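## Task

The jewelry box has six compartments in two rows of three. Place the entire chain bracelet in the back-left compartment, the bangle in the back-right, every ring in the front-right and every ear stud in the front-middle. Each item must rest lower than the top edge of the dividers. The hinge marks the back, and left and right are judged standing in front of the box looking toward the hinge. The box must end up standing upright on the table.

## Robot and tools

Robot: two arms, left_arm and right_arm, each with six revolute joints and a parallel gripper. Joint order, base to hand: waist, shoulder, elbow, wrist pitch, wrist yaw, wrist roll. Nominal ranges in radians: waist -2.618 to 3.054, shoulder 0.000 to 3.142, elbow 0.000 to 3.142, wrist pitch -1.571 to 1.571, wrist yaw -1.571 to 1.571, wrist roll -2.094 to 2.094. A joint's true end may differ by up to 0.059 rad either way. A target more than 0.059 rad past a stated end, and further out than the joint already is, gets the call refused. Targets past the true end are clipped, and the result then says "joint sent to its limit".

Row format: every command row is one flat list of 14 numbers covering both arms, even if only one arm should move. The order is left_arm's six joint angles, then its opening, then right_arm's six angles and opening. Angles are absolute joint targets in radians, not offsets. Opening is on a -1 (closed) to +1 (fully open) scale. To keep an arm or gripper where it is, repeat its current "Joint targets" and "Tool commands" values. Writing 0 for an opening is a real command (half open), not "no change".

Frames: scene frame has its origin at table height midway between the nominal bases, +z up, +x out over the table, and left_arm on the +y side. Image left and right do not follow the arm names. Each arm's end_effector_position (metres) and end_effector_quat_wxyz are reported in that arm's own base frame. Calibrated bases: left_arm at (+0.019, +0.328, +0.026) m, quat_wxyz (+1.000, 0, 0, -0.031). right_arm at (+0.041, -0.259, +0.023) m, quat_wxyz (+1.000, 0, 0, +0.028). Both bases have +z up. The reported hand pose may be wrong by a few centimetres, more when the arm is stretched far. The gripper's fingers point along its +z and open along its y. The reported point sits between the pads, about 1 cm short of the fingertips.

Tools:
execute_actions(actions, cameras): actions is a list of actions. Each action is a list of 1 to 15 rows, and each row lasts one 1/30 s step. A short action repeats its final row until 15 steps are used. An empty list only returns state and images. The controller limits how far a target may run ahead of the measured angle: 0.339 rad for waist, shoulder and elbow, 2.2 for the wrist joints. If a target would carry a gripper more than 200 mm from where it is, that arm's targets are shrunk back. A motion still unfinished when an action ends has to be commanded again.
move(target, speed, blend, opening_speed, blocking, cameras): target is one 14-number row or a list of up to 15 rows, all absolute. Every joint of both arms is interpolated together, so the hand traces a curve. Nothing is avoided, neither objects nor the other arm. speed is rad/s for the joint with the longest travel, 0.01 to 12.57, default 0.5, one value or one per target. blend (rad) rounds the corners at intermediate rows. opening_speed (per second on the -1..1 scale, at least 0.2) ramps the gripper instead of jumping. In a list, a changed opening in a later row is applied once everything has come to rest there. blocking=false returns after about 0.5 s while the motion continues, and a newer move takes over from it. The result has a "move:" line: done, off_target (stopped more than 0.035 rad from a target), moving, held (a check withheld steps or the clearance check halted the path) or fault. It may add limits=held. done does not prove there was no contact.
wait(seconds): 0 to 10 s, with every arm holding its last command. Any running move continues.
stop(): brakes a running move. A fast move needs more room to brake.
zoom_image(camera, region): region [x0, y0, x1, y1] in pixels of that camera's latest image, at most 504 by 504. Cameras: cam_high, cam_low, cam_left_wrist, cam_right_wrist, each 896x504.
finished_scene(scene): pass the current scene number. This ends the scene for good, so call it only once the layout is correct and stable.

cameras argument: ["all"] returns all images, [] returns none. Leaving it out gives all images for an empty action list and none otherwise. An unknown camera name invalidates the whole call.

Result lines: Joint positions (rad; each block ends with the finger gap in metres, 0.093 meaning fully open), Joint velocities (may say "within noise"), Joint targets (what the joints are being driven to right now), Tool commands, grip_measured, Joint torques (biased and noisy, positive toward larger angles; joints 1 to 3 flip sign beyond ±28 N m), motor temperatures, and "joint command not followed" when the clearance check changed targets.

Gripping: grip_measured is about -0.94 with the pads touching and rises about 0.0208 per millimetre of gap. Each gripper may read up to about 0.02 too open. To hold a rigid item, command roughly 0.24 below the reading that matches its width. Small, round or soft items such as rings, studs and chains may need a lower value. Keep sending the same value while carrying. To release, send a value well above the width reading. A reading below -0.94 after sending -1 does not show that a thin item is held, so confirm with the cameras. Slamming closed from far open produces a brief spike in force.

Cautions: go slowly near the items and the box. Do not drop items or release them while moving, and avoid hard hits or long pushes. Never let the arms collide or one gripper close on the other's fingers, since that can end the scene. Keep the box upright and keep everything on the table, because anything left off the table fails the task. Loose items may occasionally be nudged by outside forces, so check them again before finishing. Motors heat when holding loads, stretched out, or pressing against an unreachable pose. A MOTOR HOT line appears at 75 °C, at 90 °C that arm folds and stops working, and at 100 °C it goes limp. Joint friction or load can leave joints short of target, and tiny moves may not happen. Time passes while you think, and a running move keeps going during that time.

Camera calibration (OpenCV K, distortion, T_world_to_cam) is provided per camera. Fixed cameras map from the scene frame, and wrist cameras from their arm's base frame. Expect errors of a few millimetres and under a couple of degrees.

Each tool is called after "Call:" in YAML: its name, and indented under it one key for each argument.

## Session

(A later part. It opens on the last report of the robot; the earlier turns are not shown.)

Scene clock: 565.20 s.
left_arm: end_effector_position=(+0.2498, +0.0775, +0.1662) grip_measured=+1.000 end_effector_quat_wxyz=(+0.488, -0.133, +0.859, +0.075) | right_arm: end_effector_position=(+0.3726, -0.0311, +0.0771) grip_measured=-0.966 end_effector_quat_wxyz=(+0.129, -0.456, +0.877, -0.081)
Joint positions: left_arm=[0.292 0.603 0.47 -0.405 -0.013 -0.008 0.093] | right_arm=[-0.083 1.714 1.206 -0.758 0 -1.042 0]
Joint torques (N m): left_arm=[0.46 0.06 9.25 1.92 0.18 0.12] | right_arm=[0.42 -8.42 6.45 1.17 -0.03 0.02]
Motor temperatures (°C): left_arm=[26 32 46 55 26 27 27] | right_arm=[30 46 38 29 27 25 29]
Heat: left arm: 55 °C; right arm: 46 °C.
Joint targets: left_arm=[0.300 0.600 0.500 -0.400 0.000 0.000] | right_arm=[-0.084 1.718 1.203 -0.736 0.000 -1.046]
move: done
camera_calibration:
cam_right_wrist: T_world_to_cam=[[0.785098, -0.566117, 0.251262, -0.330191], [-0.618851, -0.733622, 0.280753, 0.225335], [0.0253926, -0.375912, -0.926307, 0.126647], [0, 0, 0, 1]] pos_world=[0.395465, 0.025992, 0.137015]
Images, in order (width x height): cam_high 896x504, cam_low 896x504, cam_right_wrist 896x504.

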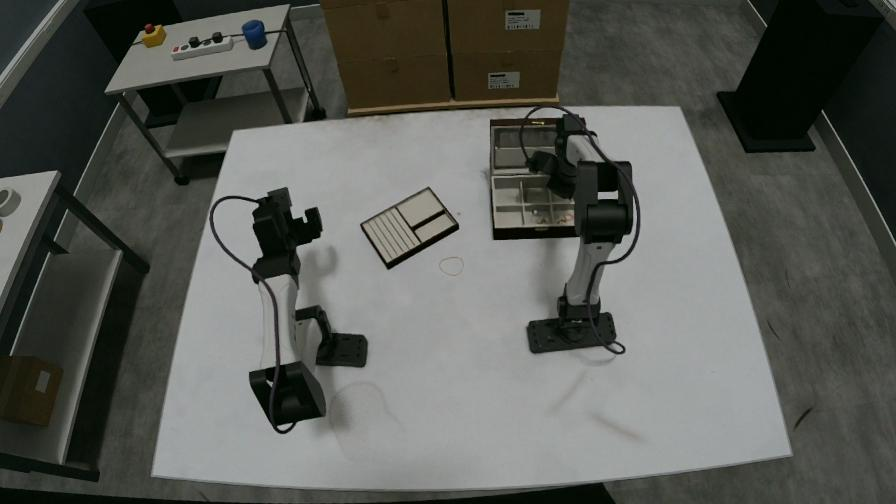

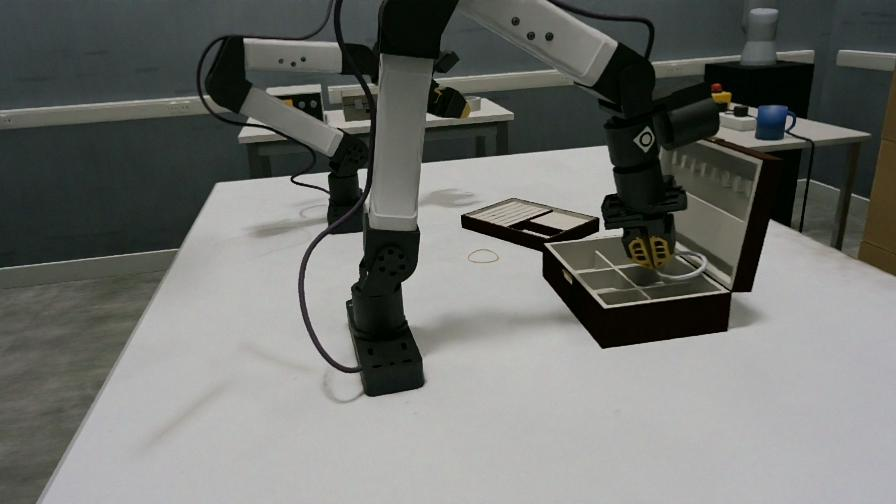

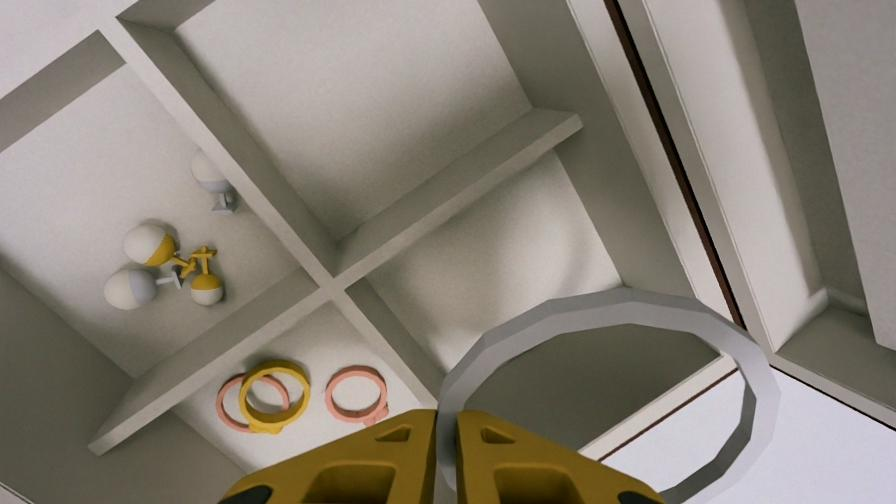

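Call:
move:
  target:
    - [0.3,0.6,0.5,-0.4,0,0,1, -0.084,1.782,1.145,-0.62,0,-1.046,-1]
    - [0.3,0.6,0.5,-0.4,0,0,1, -0.084,1.8065,1.08,-0.505,0,-1.046,-1]
  speed: 0.2
  cameras: ["cam_right_wrist","cam_low"]

Call:
zoom_image:
  camera: "cam_low"
  region: [520, 120, 800, 360]

Scene clock: 579.03 s.
left_arm: end_effector_position=(+0.2498, +0.0775, +0.1662) grip_measured=+1.000 end_effector_quat_wxyz=(+0.488, -0.133, +0.859, +0.075) | right_arm: end_effector_position=(+0.3847, -0.0322, +0.0327) grip_measured=-0.966 end_effector_quat_wxyz=(+0.147, -0.454, +0.874, -0.093)
Joint positions: left_arm=[0.292 0.603 0.47 -0.405 -0.013 -0.008 0.093] | right_arm=[-0.083 1.787 1.092 -0.527 0 -1.042 0]
Joint torques (N m): left_arm=[0.44 0.08 9.26 1.92 0.18 0.12] | right_arm=[0.42 -7.41 5.2 1.28 -0.03 0.02]
Motor temperatures (°C): left_arm=[26 32 46 55 26 27 27] | right_arm=[30 45 39 30 27 25 29]
Heat: left arm: 55 °C; right arm: 45 °C.
Joint targets: left_arm=[0.300 0.600 0.500 -0.400 0.000 0.000] | right_arm=[-0.084 1.807 1.080 -0.505 0.000 -1.046]
move: done
camera_calibration:
cam_right_wrist: T_world_to_cam=[[0.773643, -0.56519, 0.286422, -0.325932], [-0.6303, -0.732698, 0.256663, 0.249832], [0.0647971, -0.379097, -0.923086, 0.0694635], [0, 0, 0, 1]] pos_world=[0.405123, 0.0251711, 0.0933522]
Images, in order (width x height): cam_low 896x504, cam_right_wrist 896x504.

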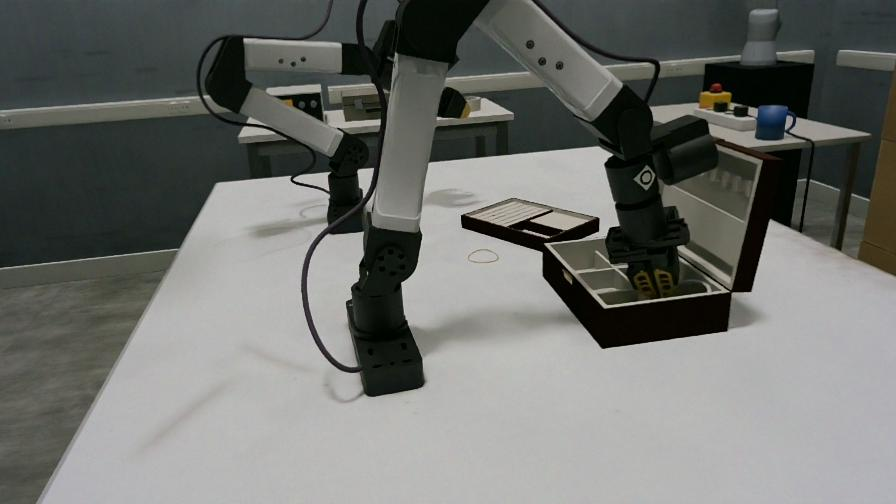

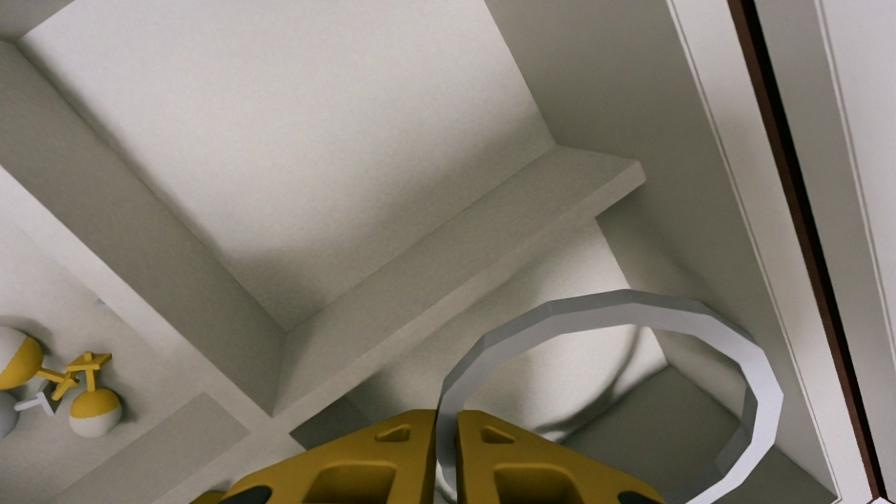

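Scaled by 1.800 from the camera's 896x504 image, which has a finer 1280x720 frame.

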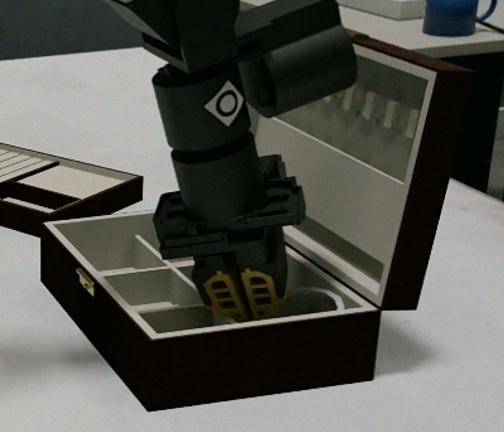

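Call:
move:
  target: [0.3,0.6,0.5,-0.4,0,0,1, -0.084,1.829,1.0415,-0.44,0,-1.046,-1]
  speed: 0.15
  cameras: ["cam_right_wrist","cam_low"]

Call:
zoom_image:
  camera: "cam_low"
  region: [520, 120, 800, 360]

Scene clock: 587.93 s.
left_arm: end_effector_position=(+0.2498, +0.0775, +0.1662) grip_measured=+1.000 end_effector_quat_wxyz=(+0.488, -0.133, +0.859, +0.075) | right_arm: end_effector_position=(+0.3869, -0.0323, +0.0299) grip_measured=-0.966 end_effector_quat_wxyz=(+0.154, -0.453, +0.872, -0.098)
Joint positions: left_arm=[0.292 0.603 0.47 -0.405 -0.013 -0.008 0.093] | right_arm=[-0.083 1.787 1.073 -0.489 0 -1.042 0]
Joint torques (N m): left_arm=[0.44 0.06 9.26 1.92 0.19 0.12] | right_arm=[0.42 -5.24 3.44 1.6 -0.03 0.03]
Motor temperatures (°C): left_arm=[26 32 46 55 26 27 27] | right_arm=[30 44 39 30 27 25 29]
Heat: left arm: 55 °C; right arm: 44 °C.
Joint targets: left_arm=[0.300 0.600 0.500 -0.400 0.000 0.000] | right_arm=[-0.084 1.829 1.041 -0.440 0.000 -1.046]
move: off_target (right_arm); right_arm: the wrist pitch is farthest, 0.049 rad from its target
camera_calibration:
cam_right_wrist: T_world_to_cam=[[0.767998, -0.564778, 0.302001, -0.32507], [-0.635142, -0.732233, 0.245823, 0.253977], [0.0823001, -0.380605, -0.921068, 0.0598593], [0, 0, 0, 1]] pos_world=[0.406038, 0.0251612, 0.0908726]
Images, in order (width x height): cam_low 896x504, cam_right_wrist 896x504.

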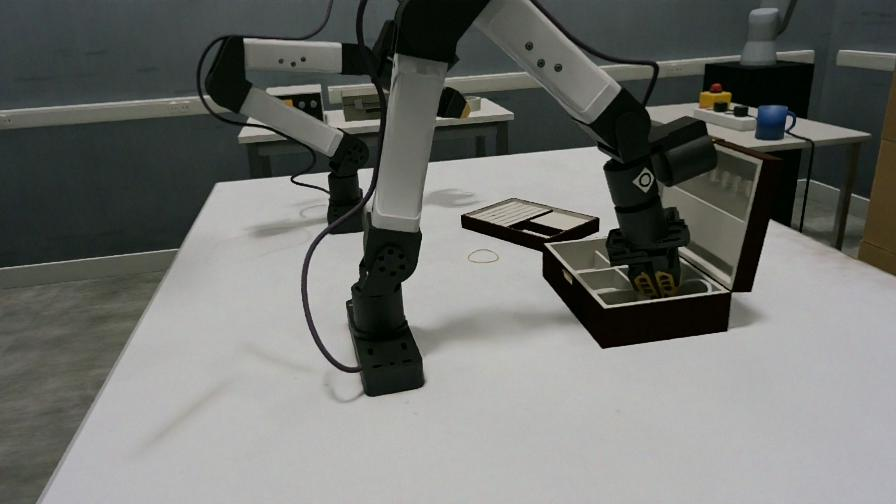

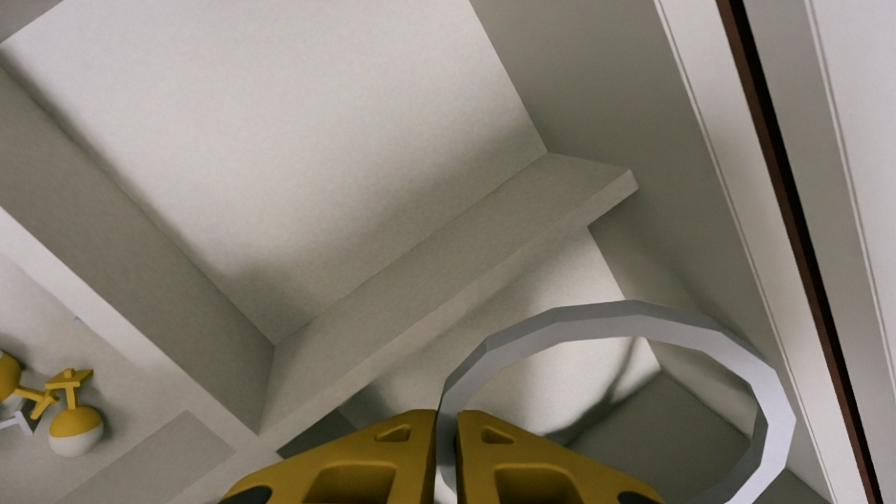

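Scaled by 1.800 from the camera's 896x504 image, which has a finer 1280x720 frame.

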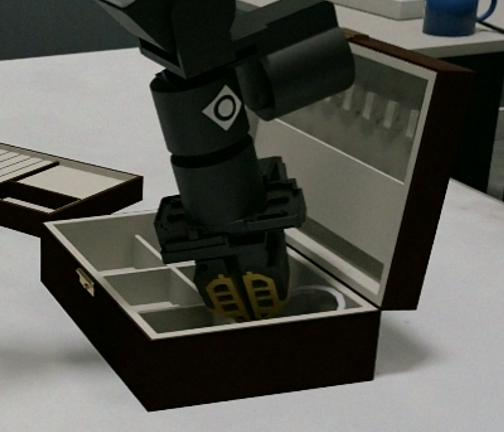

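Call:
move:
  target:
    - [0.3,0.6,0.5,-0.4,0,0,1, -0.084,1.755,1.09,-0.585,0,-1.046,-1]
    - [0.3,0.6,0.5,-0.4,0,0,1, -0.088,1.781,1.0565,-0.51,0,-1.046,-1]
  speed: 0.15
  cameras: ["cam_right_wrist"]

Scene clock: 609.23 s.
left_arm: end_effector_position=(+0.2498, +0.0775, +0.1662) grip_measured=+1.000 end_effector_quat_wxyz=(+0.488, -0.133, +0.859, +0.075) | right_arm: end_effector_position=(+0.3843, -0.0322, +0.0328) grip_measured=-0.966 end_effector_quat_wxyz=(+0.152, -0.454, +0.873, -0.096)
Joint positions: left_arm=[0.292 0.603 0.47 -0.405 -0.013 -0.008 0.093] | right_arm=[-0.083 1.777 1.075 -0.507 0.001 -1.042 0]
Joint torques (N m): left_arm=[0.43 0.06 9.25 1.92 0.18 0.12] | right_arm=[0.08 -8.77 4.67 1.04 -0.04 0.02]
Motor temperatures (°C): left_arm=[26 32 46 55 26 27 27] | right_arm=[30 43 38 31 27 25 29]
Heat: left arm: 55 °C; right arm: 43 °C.
Joint targets: left_arm=[0.300 0.600 0.500 -0.400 0.000 0.000] | right_arm=[-0.088 1.781 1.057 -0.510 0.000 -1.046]
move: done
camera_calibration:
cam_right_wrist: T_world_to_cam=[[0.769739, -0.56488, 0.297342, -0.32448], [-0.633758, -0.732049, 0.249909, 0.251058], [0.0765001, -0.380807, -0.921484, 0.0650337], [0, 0, 0, 1]] pos_world=[0.4039, 0.0252598, 0.0936673]
Images, in order (width x height): cam_right_wrist 896x504.

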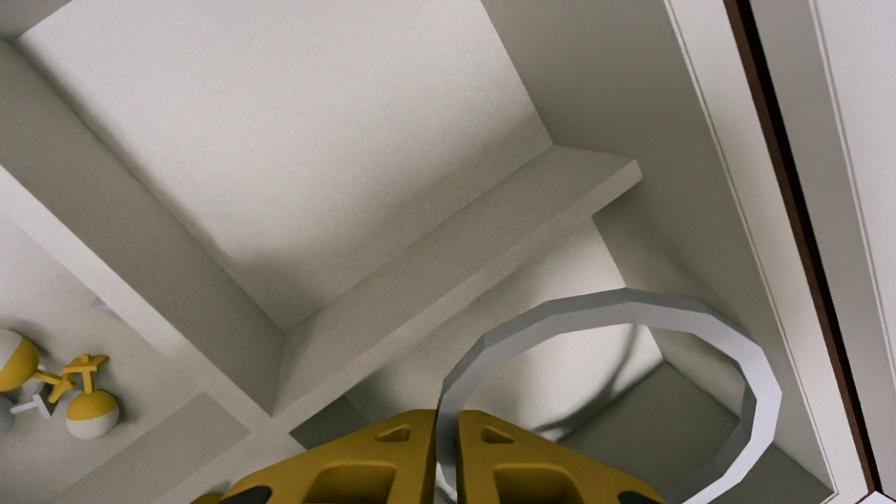

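Call:
move:
  target:
    - [0.3,0.6,0.5,-0.4,0,0,1, -0.088,1.752,1.023,-0.506,0,-1.046,-1]
    - [0.3,0.6,0.5,-0.4,0,0,1, -0.088,1.772,0.993,-0.456,0,-1.046,-1]
  speed: 0.1
  cameras: ["cam_right_wrist"]

Scene clock: 621.00 s.
left_arm: end_effector_position=(+0.2498, +0.0775, +0.1662) grip_measured=+1.000 end_effector_quat_wxyz=(+0.488, -0.133, +0.859, +0.075) | right_arm: end_effector_position=(+0.3849, -0.0323, +0.0320) grip_measured=-0.966 end_effector_quat_wxyz=(+0.170, -0.452, +0.869, -0.108)
Joint positions: left_arm=[0.292 0.603 0.47 -0.405 -0.013 -0.008 0.093] | right_arm=[-0.083 1.754 1.026 -0.438 0.001 -1.042 0]
Joint velocities: left_arm=[within noise] | right_arm=[-0.012 0.007 -0.012 -0.022 -0.007 -0.154 0]
Joint torques (N m): left_arm=[0.44 0.06 9.26 1.92 0.19 0.12] | right_arm=[0.08 -7.13 3.37 0.97 -0.04 0.02]
Motor temperatures (°C): left_arm=[26 32 46 55 26 27 27] | right_arm=[30 44 38 31 27 25 29]
Heat: left arm: 55 °C; right arm: 44 °C.
Joint targets: left_arm=[0.300 0.600 0.500 -0.400 0.000 0.000] | right_arm=[-0.088 1.772 0.993 -0.456 0.000 -1.046]
move: done
camera_calibration:
cam_right_wrist: T_world_to_cam=[[0.756208, -0.563752, 0.332165, -0.320578], [-0.643967, -0.7312, 0.225063, 0.256359], [0.115999, -0.384097, -0.915977, 0.0487259], [0, 0, 0, 1]] pos_world=[0.401858, 0.0254383, 0.0934196]
Images, in order (width x height): cam_right_wrist 896x504.

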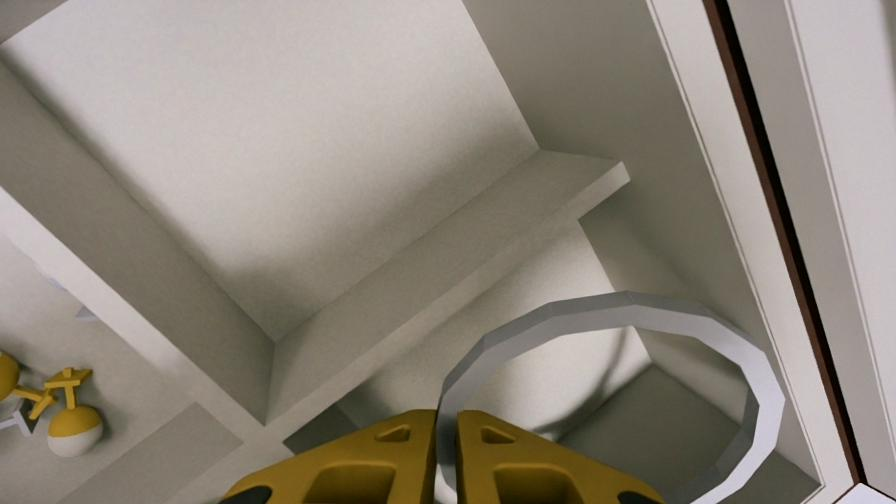

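Call:
move:
  target:
    - [0.3,0.6,0.5,-0.4,0,0,1, -0.086,1.752,1.029,-0.455,0,-1.046,-1]
    - [0.3,0.6,0.5,-0.4,0,0,1, -0.086,1.752,1.029,-0.455,0,-1.046,-0.78]
  speed: 0.1
  opening_speed: 0.3
  cameras: ["cam_right_wrist","cam_low"]

Call:
zoom_image:
  camera: "cam_low"
  region: [520, 120, 800, 360]

Scene clock: 634.00 s.
left_arm: end_effector_position=(+0.2498, +0.0775, +0.1662) grip_measured=+1.000 end_effector_quat_wxyz=(+0.488, -0.133, +0.859, +0.075) | right_arm: end_effector_position=(+0.3862, -0.0330, +0.0336) grip_measured=-0.783 end_effector_quat_wxyz=(+0.171, -0.451, +0.869, -0.111)
Joint positions: left_arm=[0.292 0.603 0.47 -0.405 -0.013 -0.008 0.093] | right_arm=[-0.083 1.752 1.028 -0.437 0.005 -1.042 0.008]
Joint torques (N m): left_arm=[0.46 0.08 9.26 1.92 0.19 0.12] | right_arm=[0.25 -8.91 6.52 0.97 -0.07 0.03]
Motor temperatures (°C): left_arm=[26 32 46 55 26 27 27] | right_arm=[30 43 38 31 27 25 29]
Heat: left arm: 55 °C; right arm: 43 °C.
Joint targets: left_arm=[0.300 0.600 0.500 -0.400 0.000 0.000] | right_arm=[-0.086 1.752 1.029 -0.455 0.000 -1.046]
move: done
camera_calibration:
cam_right_wrist: T_world_to_cam=[[0.753643, -0.563537, 0.338304, -0.321675], [-0.646162, -0.729503, 0.224275, 0.257237], [0.120406, -0.387622, -0.913921, 0.0478183], [0, 0, 0, 1]] pos_world=[0.402887, 0.0249147, 0.0948343]
Images, in order (width x height): cam_low 896x504, cam_right_wrist 896x504.

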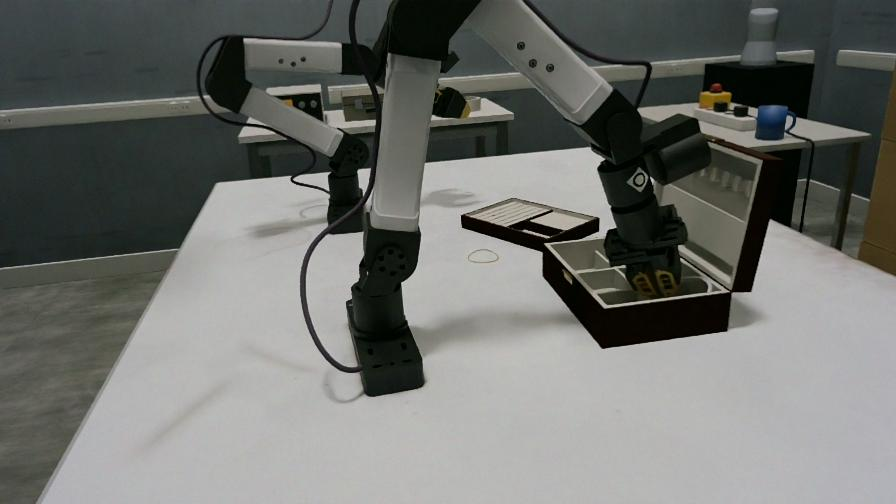

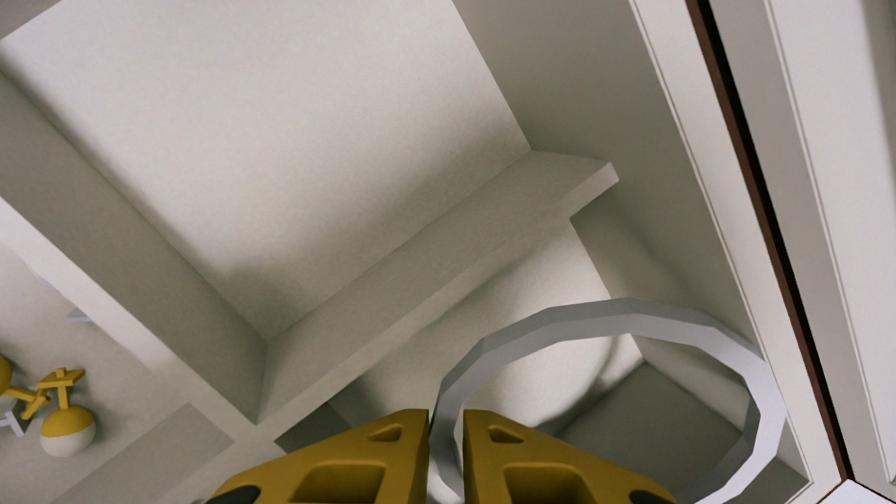

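Scaled by 1.800 from the camera's 896x504 image, which has a finer 1280x720 frame.

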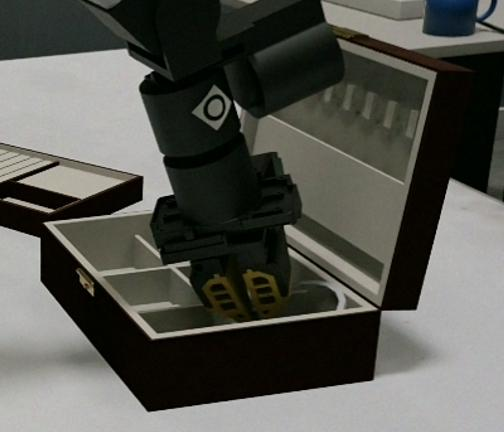

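Call:
move:
  target:
    - [0.3,0.6,0.5,-0.4,0,0,1, -0.086,1.718,1.15,-0.68,0,-1.046,-0.75]
    - [0.3,0.6,0.5,-0.4,0,0,1, -0.086,1.6,1.232,-0.87,0,-1.046,-0.7]
  speed: 0.2
  cameras: ["cam_right_wrist","cam_low"]

Call:
zoom_image:
  camera: "cam_low"
  region: [520, 120, 800, 360]

Scene clock: 644.60 s.
left_arm: end_effector_position=(+0.2498, +0.0775, +0.1662) grip_measured=+1.000 end_effector_quat_wxyz=(+0.488, -0.133, +0.859, +0.075) | right_arm: end_effector_position=(+0.3532, -0.0305, +0.1022) grip_measured=-0.702 end_effector_quat_wxyz=(+0.125, -0.455, +0.877, -0.083)
Joint positions: left_arm=[0.292 0.603 0.47 -0.405 -0.013 -0.008 0.093] | right_arm=[-0.083 1.624 1.211 -0.856 0.006 -1.042 0.011]
Joint torques (N m): left_arm=[0.44 0.06 9.26 1.92 0.18 0.12] | right_arm=[0.24 -10.29 8.88 0.81 -0.08 0.02]
Motor temperatures (°C): left_arm=[26 32 46 55 26 27 27] | right_arm=[30 45 39 31 27 25 29]
Heat: left arm: 55 °C; right arm: 45 °C.
Joint targets: left_arm=[0.300 0.600 0.500 -0.400 0.000 0.000] | right_arm=[-0.086 1.600 1.232 -0.870 0.000 -1.046]
move: done
camera_calibration:
cam_right_wrist: T_world_to_cam=[[0.785264, -0.56625, 0.250442, -0.320913], [-0.618825, -0.731091, 0.287334, 0.206249], [0.0203925, -0.380613, -0.92451, 0.152098], [0, 0, 0, 1]] pos_world=[0.376532, 0.0269604, 0.161724]
Images, in order (width x height): cam_low 896x504, cam_right_wrist 896x504.

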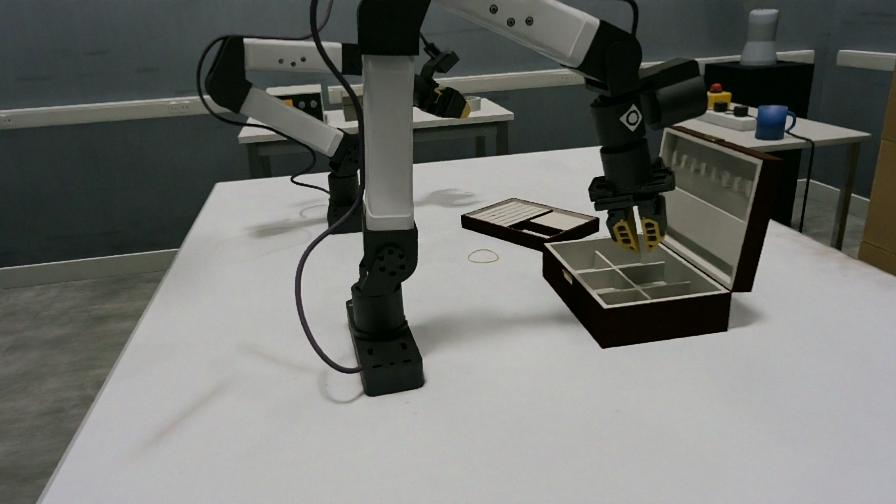

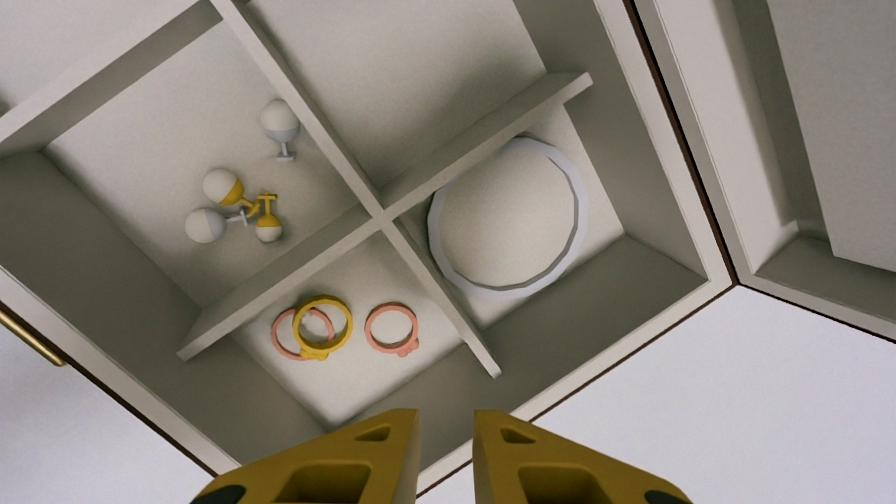

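Scaled by 1.800 from the camera's 896x504 image, which has a finer 1280x720 frame.

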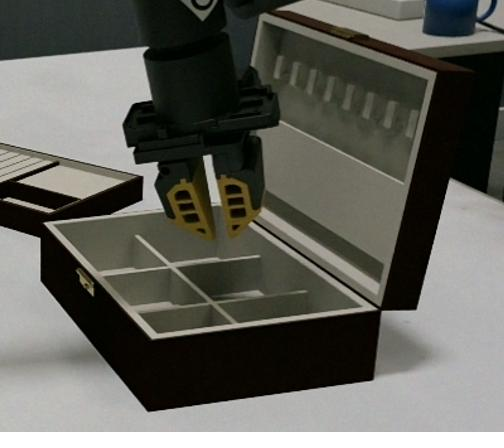

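Call:
move:
  target:
    - [0.3,0.6,0.5,-0.4,0,0,1, 0.3,1.4,1.3,-1.2,0,0,-0.6]
    - [0.3,0.6,0.5,-0.4,0,0,1, 0.9716,1.9,1.5,-1.17,0,0,-0.6]
    - [0.3,0.6,0.5,-0.4,0,0,1, 0.9716,1.963,1.352,-0.94,0,0,-0.6]
  speed: [0.8,0.8,0.4]
  cameras: ["cam_right_wrist"]

Scene clock: 665.10 s.
left_arm: end_effector_position=(+0.2498, +0.0775, +0.1662) grip_measured=+1.000 end_effector_quat_wxyz=(+0.488, -0.133, +0.859, +0.075) | right_arm: end_effector_position=(+0.2003, +0.2968, +0.0279) grip_measured=-0.602 end_effector_quat_wxyz=(+0.006, -0.475, +0.880, +0.002)
Joint positions: left_arm=[0.292 0.603 0.47 -0.405 -0.013 -0.008 0.093] | right_arm=[0.978 1.954 1.357 -0.961 0.002 -0.012 0.016]
Joint torques (N m): left_arm=[0.46 0.06 9.25 1.92 0.18 0.12] | right_arm=[-0.08 -9.58 5.59 0.6 0.01 0.18]
Motor temperatures (°C): left_arm=[26 32 46 55 26 27 27] | right_arm=[30 46 40 30 27 25 28]
Heat: left arm: 55 °C; right arm: 46 °C.
Joint targets: left_arm=[0.300 0.600 0.500 -0.400 0.000 0.000] | right_arm=[0.972 1.963 1.352 -0.940 0.000 0.000]
move: done
camera_calibration:
cam_right_wrist: T_world_to_cam=[[0.839777, -0.542871, -0.00811333, -0.00753853], [-0.489019, -0.762796, 0.423088, 0.351842], [-0.235871, -0.351332, -0.906052, 0.253255], [0, 0, 0, 1]] pos_world=[0.238124, 0.353268, 0.0805413]
Images, in order (width x height): cam_right_wrist 896x504.

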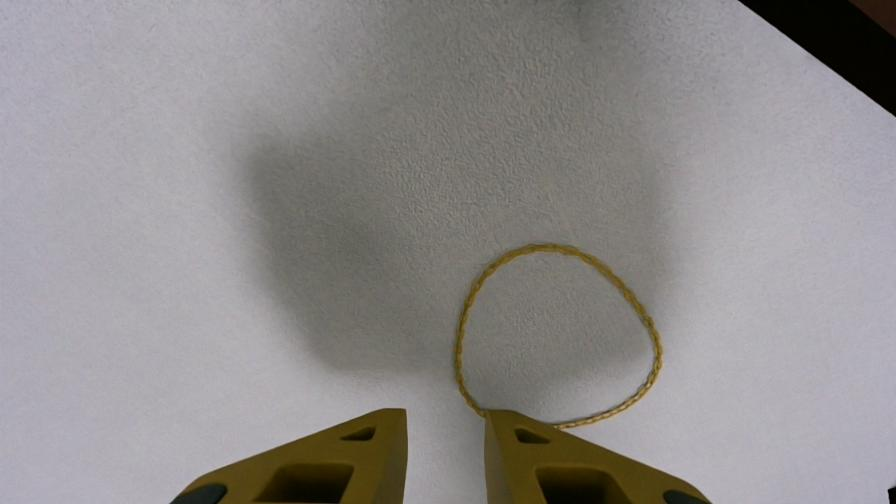

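Call:
move:
  target:
    - [0.3,0.6,0.5,-0.4,0,0,1, 0.963,1.986,1.244,-0.815,0,0,-0.6]
    - [0.3,0.6,0.5,-0.4,0,0,1, 0.963,1.986,1.244,-0.815,0,0,-1]
  speed: 0.2
  opening_speed: 0.6
  cameras: ["cam_right_wrist"]

Scene clock: 680.37 s.
left_arm: end_effector_position=(+0.2498, +0.0775, +0.1662) grip_measured=+1.000 end_effector_quat_wxyz=(+0.488, -0.133, +0.859, +0.075) | right_arm: end_effector_position=(+0.1964, +0.2872, -0.0017) grip_measured=-0.971 end_effector_quat_wxyz=(+0.001, -0.471, +0.882, +0.003)
Joint positions: left_arm=[0.292 0.603 0.47 -0.405 -0.013 -0.008 0.093] | right_arm=[0.969 1.972 1.254 -0.85 -0.004 -0.012 0]
Joint torques (N m): left_arm=[0.46 0.06 9.26 1.92 0.18 0.12] | right_arm=[-0.02 -8.94 4.77 0.71 0.07 0.17]
Motor temperatures (°C): left_arm=[26 32 47 56 26 27 27] | right_arm=[30 47 39 30 26 25 28]
Heat: left arm: 56 °C; right arm: 47 °C.
Joint targets: left_arm=[0.300 0.600 0.500 -0.400 0.000 0.000] | right_arm=[0.963 1.986 1.244 -0.815 0.000 0.000]
move: done; target 2's new numbers were sent with right_arm's wrist pitch 0.040 rad from that target
camera_calibration:
cam_right_wrist: T_world_to_cam=[[0.834494, -0.550829, -0.0143972, -0.00648364], [-0.491813, -0.75636, 0.431323, 0.35384], [-0.248475, -0.352856, -0.902083, 0.225007], [0, 0, 0, 1]] pos_world=[0.235342, 0.343454, 0.0502623]
Images, in order (width x height): cam_right_wrist 896x504.

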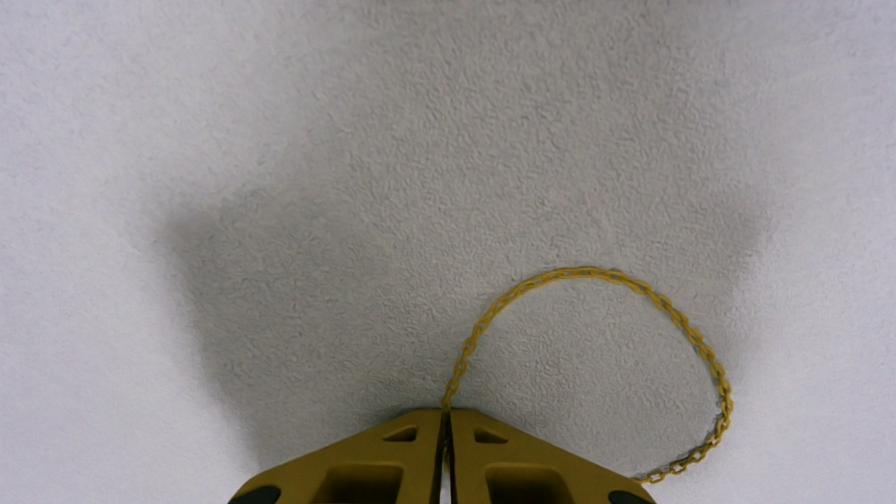

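Call:
move:
  target:
    - [0.3,0.6,0.5,-0.4,0,0,1, 0.963,1.577,1.4635,-1.1365,0,0,-1]
    - [0.3,0.6,0.5,-0.4,0,0,1, 0.25,1.704,1.565,-1.011,0,0,-1]
  speed: [0.5,0.4]
  cameras: ["cam_right_wrist","cam_low","cam_high"]

Call:
zoom_image:
  camera: "cam_low"
  region: [500, 100, 800, 360]

Scene clock: 699.70 s.
left_arm: end_effector_position=(+0.2498, +0.0775, +0.1662) grip_measured=+1.000 end_effector_quat_wxyz=(+0.488, -0.133, +0.859, +0.075) | right_arm: end_effector_position=(+0.3826, +0.0975, +0.1735) grip_measured=-0.971 end_effector_quat_wxyz=(+0.191, -0.128, +0.973, +0.024)
Joint positions: left_arm=[0.292 0.603 0.47 -0.405 -0.013 -0.008 0.093] | right_arm=[0.249 1.692 1.541 -1.032 -0.002 -0.012 0]
Joint torques (N m): left_arm=[0.46 0.06 9.25 1.92 0.19 0.12] | right_arm=[0.57 -7.86 9.43 1.33 0.05 0.17]
Motor temperatures (°C): left_arm=[26 31 47 56 26 27 27] | right_arm=[30 47 39 30 26 25 28]
Heat: left arm: 56 °C; right arm: 47 °C.
Joint targets: left_arm=[0.300 0.600 0.500 -0.400 0.000 0.000] | right_arm=[0.250 1.704 1.565 -1.011 0.000 0.000]
move: done
camera_calibration:
cam_right_wrist: T_world_to_cam=[[0.267043, -0.963675, -0.00432433, -0.0082206], [-0.961763, -0.266791, 0.0619214, 0.422455], [-0.0608258, -0.0123767, -0.998072, 0.274127], [0, 0, 0, 1]] pos_world=[0.425171, 0.108178, 0.247404]
Images, in order (width x height): cam_high 896x504, cam_low 896x504, cam_right_wrist 896x504.

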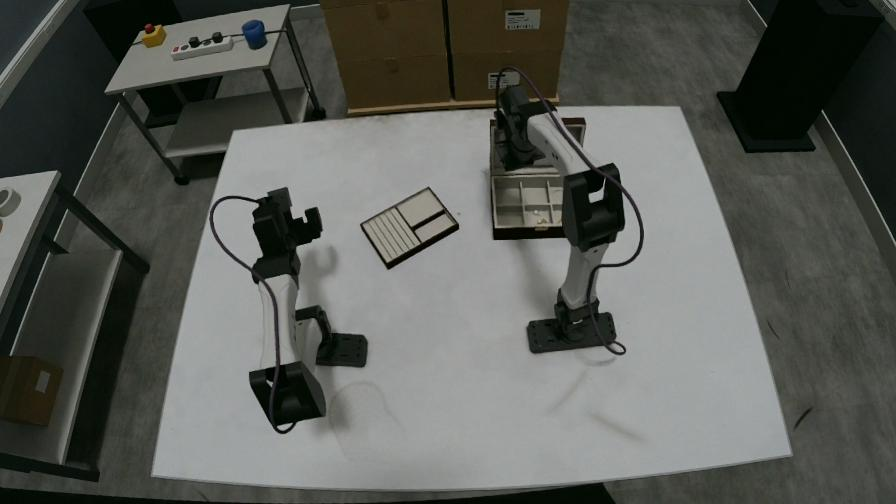

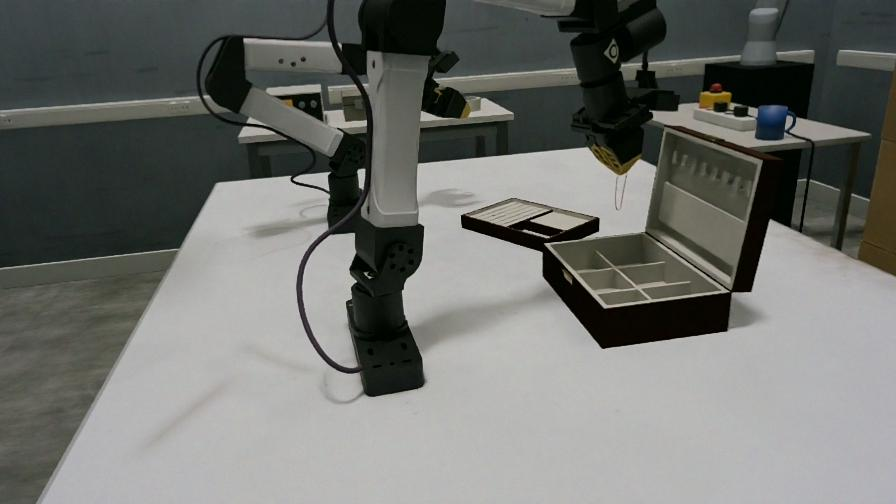

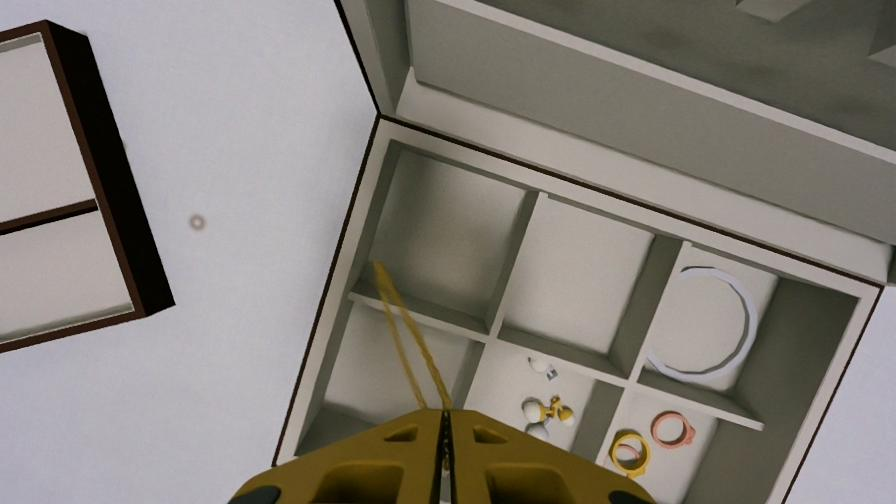

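Scaled by 1.680 from the camera's 896x504 image, which has a finer 1280x720 frame.

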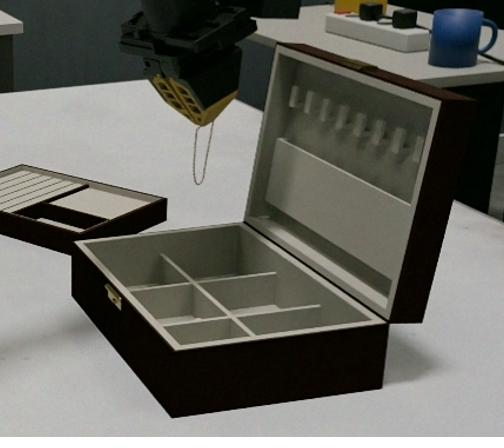

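Call:
move:
  target:
    - [0.3,0.6,0.5,-0.4,0,0,1, 0.254,1.769,1.6415,-1.0225,0,0,-1]
    - [0.3,0.6,0.5,-0.4,0,0,1, 0.254,1.776,1.377,-0.751,0,0,-1]
  speed: 0.25
  cameras: ["cam_right_wrist","cam_low"]

Call:
zoom_image:
  camera: "cam_low"
  region: [500, 100, 800, 360]

Scene clock: 713.23 s.
left_arm: end_effector_position=(+0.2498, +0.0775, +0.1662) grip_measured=+1.000 end_effector_quat_wxyz=(+0.488, -0.133, +0.859, +0.075) | right_arm: end_effector_position=(+0.4268, +0.1060, +0.1340) grip_measured=-0.971 end_effector_quat_wxyz=(+0.255, -0.121, +0.959, +0.024)
Joint positions: left_arm=[0.292 0.603 0.47 -0.405 -0.013 -0.008 0.093] | right_arm=[0.249 1.758 1.406 -0.701 0.014 -0.006 0]
Joint torques (N m): left_arm=[0.44 0.06 9.25 1.92 0.19 0.12] | right_arm=[0.94 -8.24 4.57 0.86 -0.11 0.12]
Motor temperatures (°C): left_arm=[26 31 47 56 26 27 27] | right_arm=[30 46 40 31 26 25 28]
Heat: left arm: 56 °C; right arm: 46 °C.
Joint targets: left_arm=[0.300 0.600 0.500 -0.400 0.000 0.000] | right_arm=[0.254 1.776 1.377 -0.751 0.000 0.000]
move: off_target (right_arm); right_arm: the wrist pitch is farthest, 0.050 rad from its target
camera_calibration:
cam_right_wrist: T_world_to_cam=[[0.255412, -0.966786, 0.00949889, -0.00854013], [-0.964455, -0.25546, -0.0675804, 0.487052], [0.0677624, 0.0080996, -0.997669, 0.180289], [0, 0, 0, 1]] pos_world=[0.459704, 0.114705, 0.212865]
Images, in order (width x height): cam_low 896x504, cam_right_wrist 896x504.

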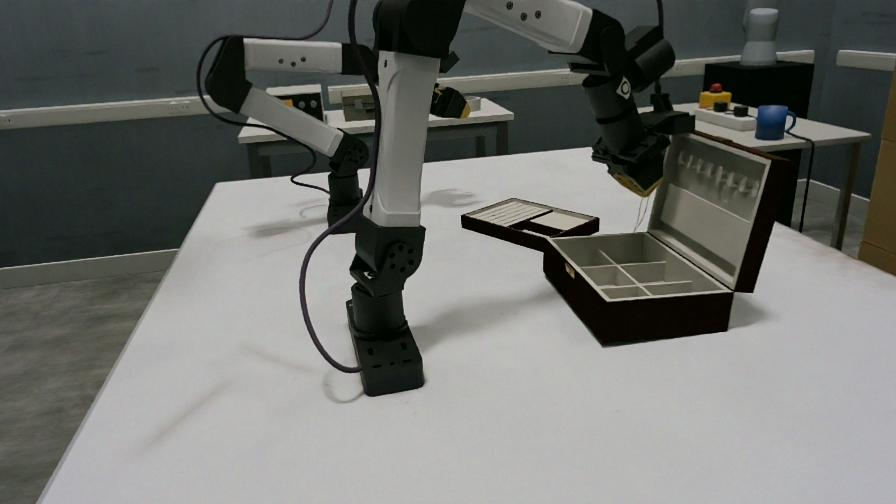

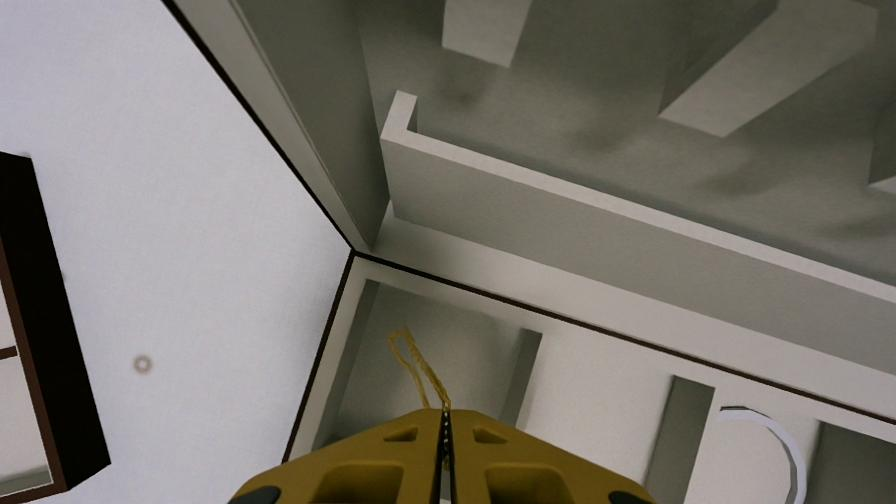

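Scaled by 1.680 from the camera's 896x504 image, which has a finer 1280x720 frame.

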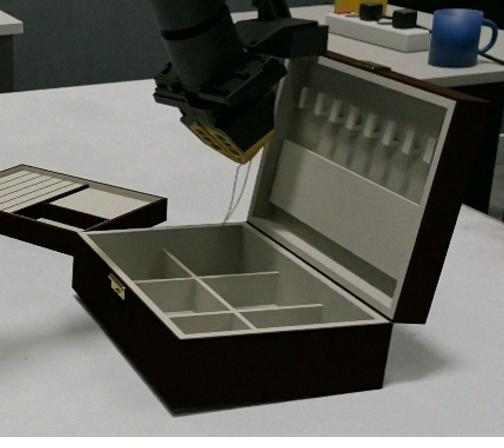

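Call:
move:
  target:
    - [0.3,0.6,0.5,-0.4,0,0,1, 0.25,1.704,1.565,-1.011,0,0,-1]
    - [0.3,0.6,0.5,-0.4,0,0,1, 0.25,1.704,1.565,-1.2,0,-1.4,-1]
    - [0.3,0.6,0.5,-0.4,0,0,1, 0.25,1.9415,1.927,-1.335,0,-1.4,-1]
  speed: 0.5
  cameras: ["cam_right_wrist","cam_low","cam_high"]

Call:
zoom_image:
  camera: "cam_low"
  region: [500, 100, 800, 360]

Scene clock: 729.10 s.
left_arm: end_effector_position=(+0.2498, +0.0775, +0.1662) grip_measured=+1.000 end_effector_quat_wxyz=(+0.488, -0.133, +0.859, +0.075) | right_arm: end_effector_position=(+0.4014, +0.1001, +0.1789) grip_measured=-0.971 end_effector_quat_wxyz=(-0.094, +0.724, -0.681, +0.066)
Joint positions: left_arm=[0.292 0.603 0.47 -0.405 -0.013 -0.008 0.093] | right_arm=[0.249 1.928 1.904 -1.317 0.01 -1.385 0]
Joint torques (N m): left_arm=[0.46 0.06 9.26 1.92 0.18 0.12] | right_arm=[0.58 -9.61 8.81 0.57 -0.13 -0.1]
Motor temperatures (°C): left_arm=[26 31 47 56 26 27 27] | right_arm=[30 46 40 30 26 25 28]
Heat: left arm: 56 °C; right arm: 46 °C.
Joint targets: left_arm=[0.300 0.600 0.500 -0.400 0.000 0.000] | right_arm=[0.250 1.941 1.927 -1.335 0.000 -1.400]
move: done
camera_calibration:
cam_right_wrist: T_world_to_cam=[[0.974455, 0.0631566, 0.21552, -0.436783], [-0.0282451, -0.91756, 0.396592, 0.0715879], [0.2228, -0.392549, -0.892337, 0.185955], [0, 0, 0, 1]] pos_world=[0.386217, 0.166268, 0.231679]
Images, in order (width x height): cam_high 896x504, cam_low 896x504, cam_right_wrist 896x504.

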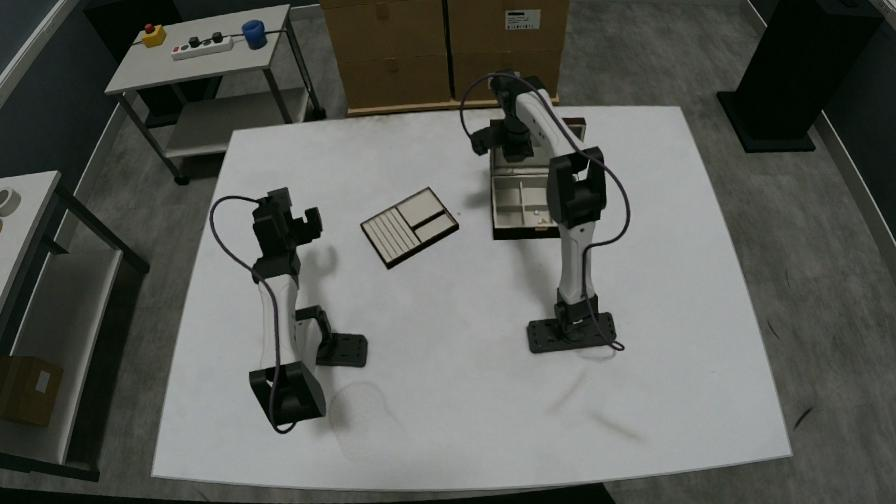

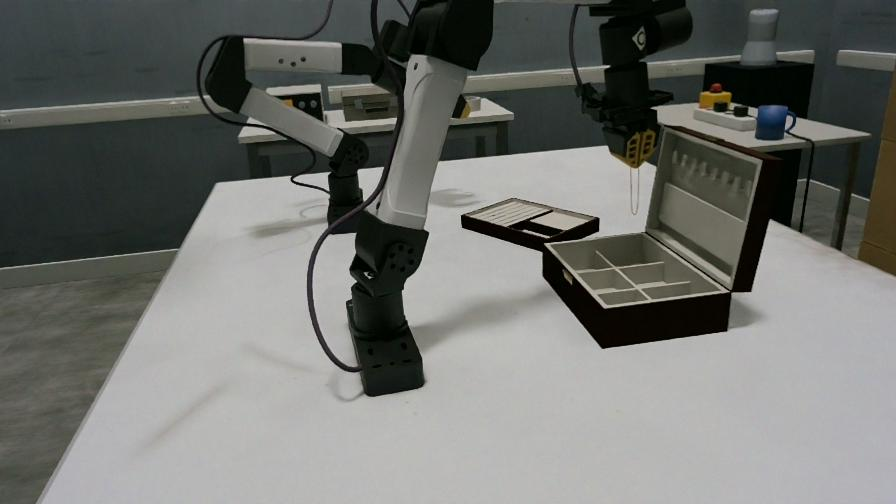

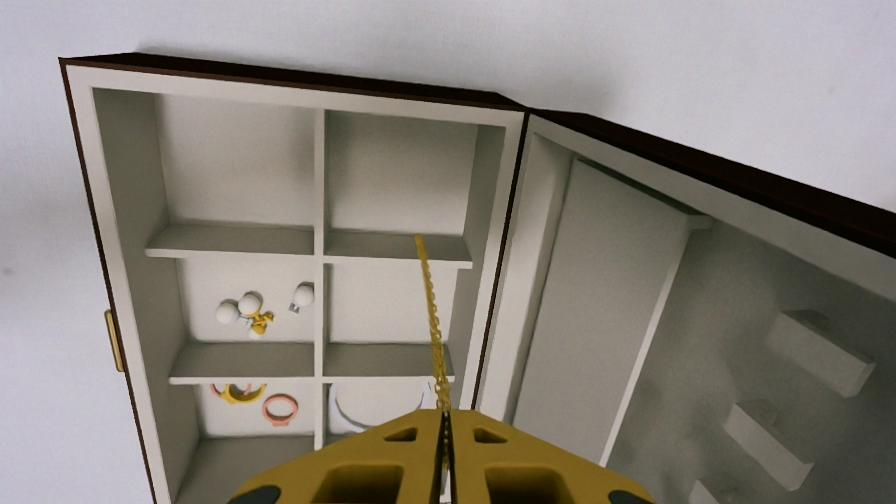

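Scaled by 1.680 from the camera's 896x504 image, which has a finer 1280x720 frame.

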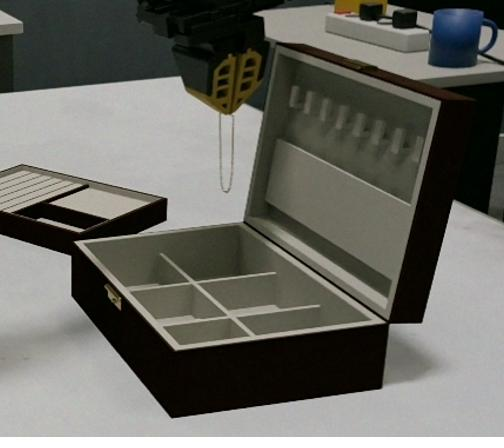

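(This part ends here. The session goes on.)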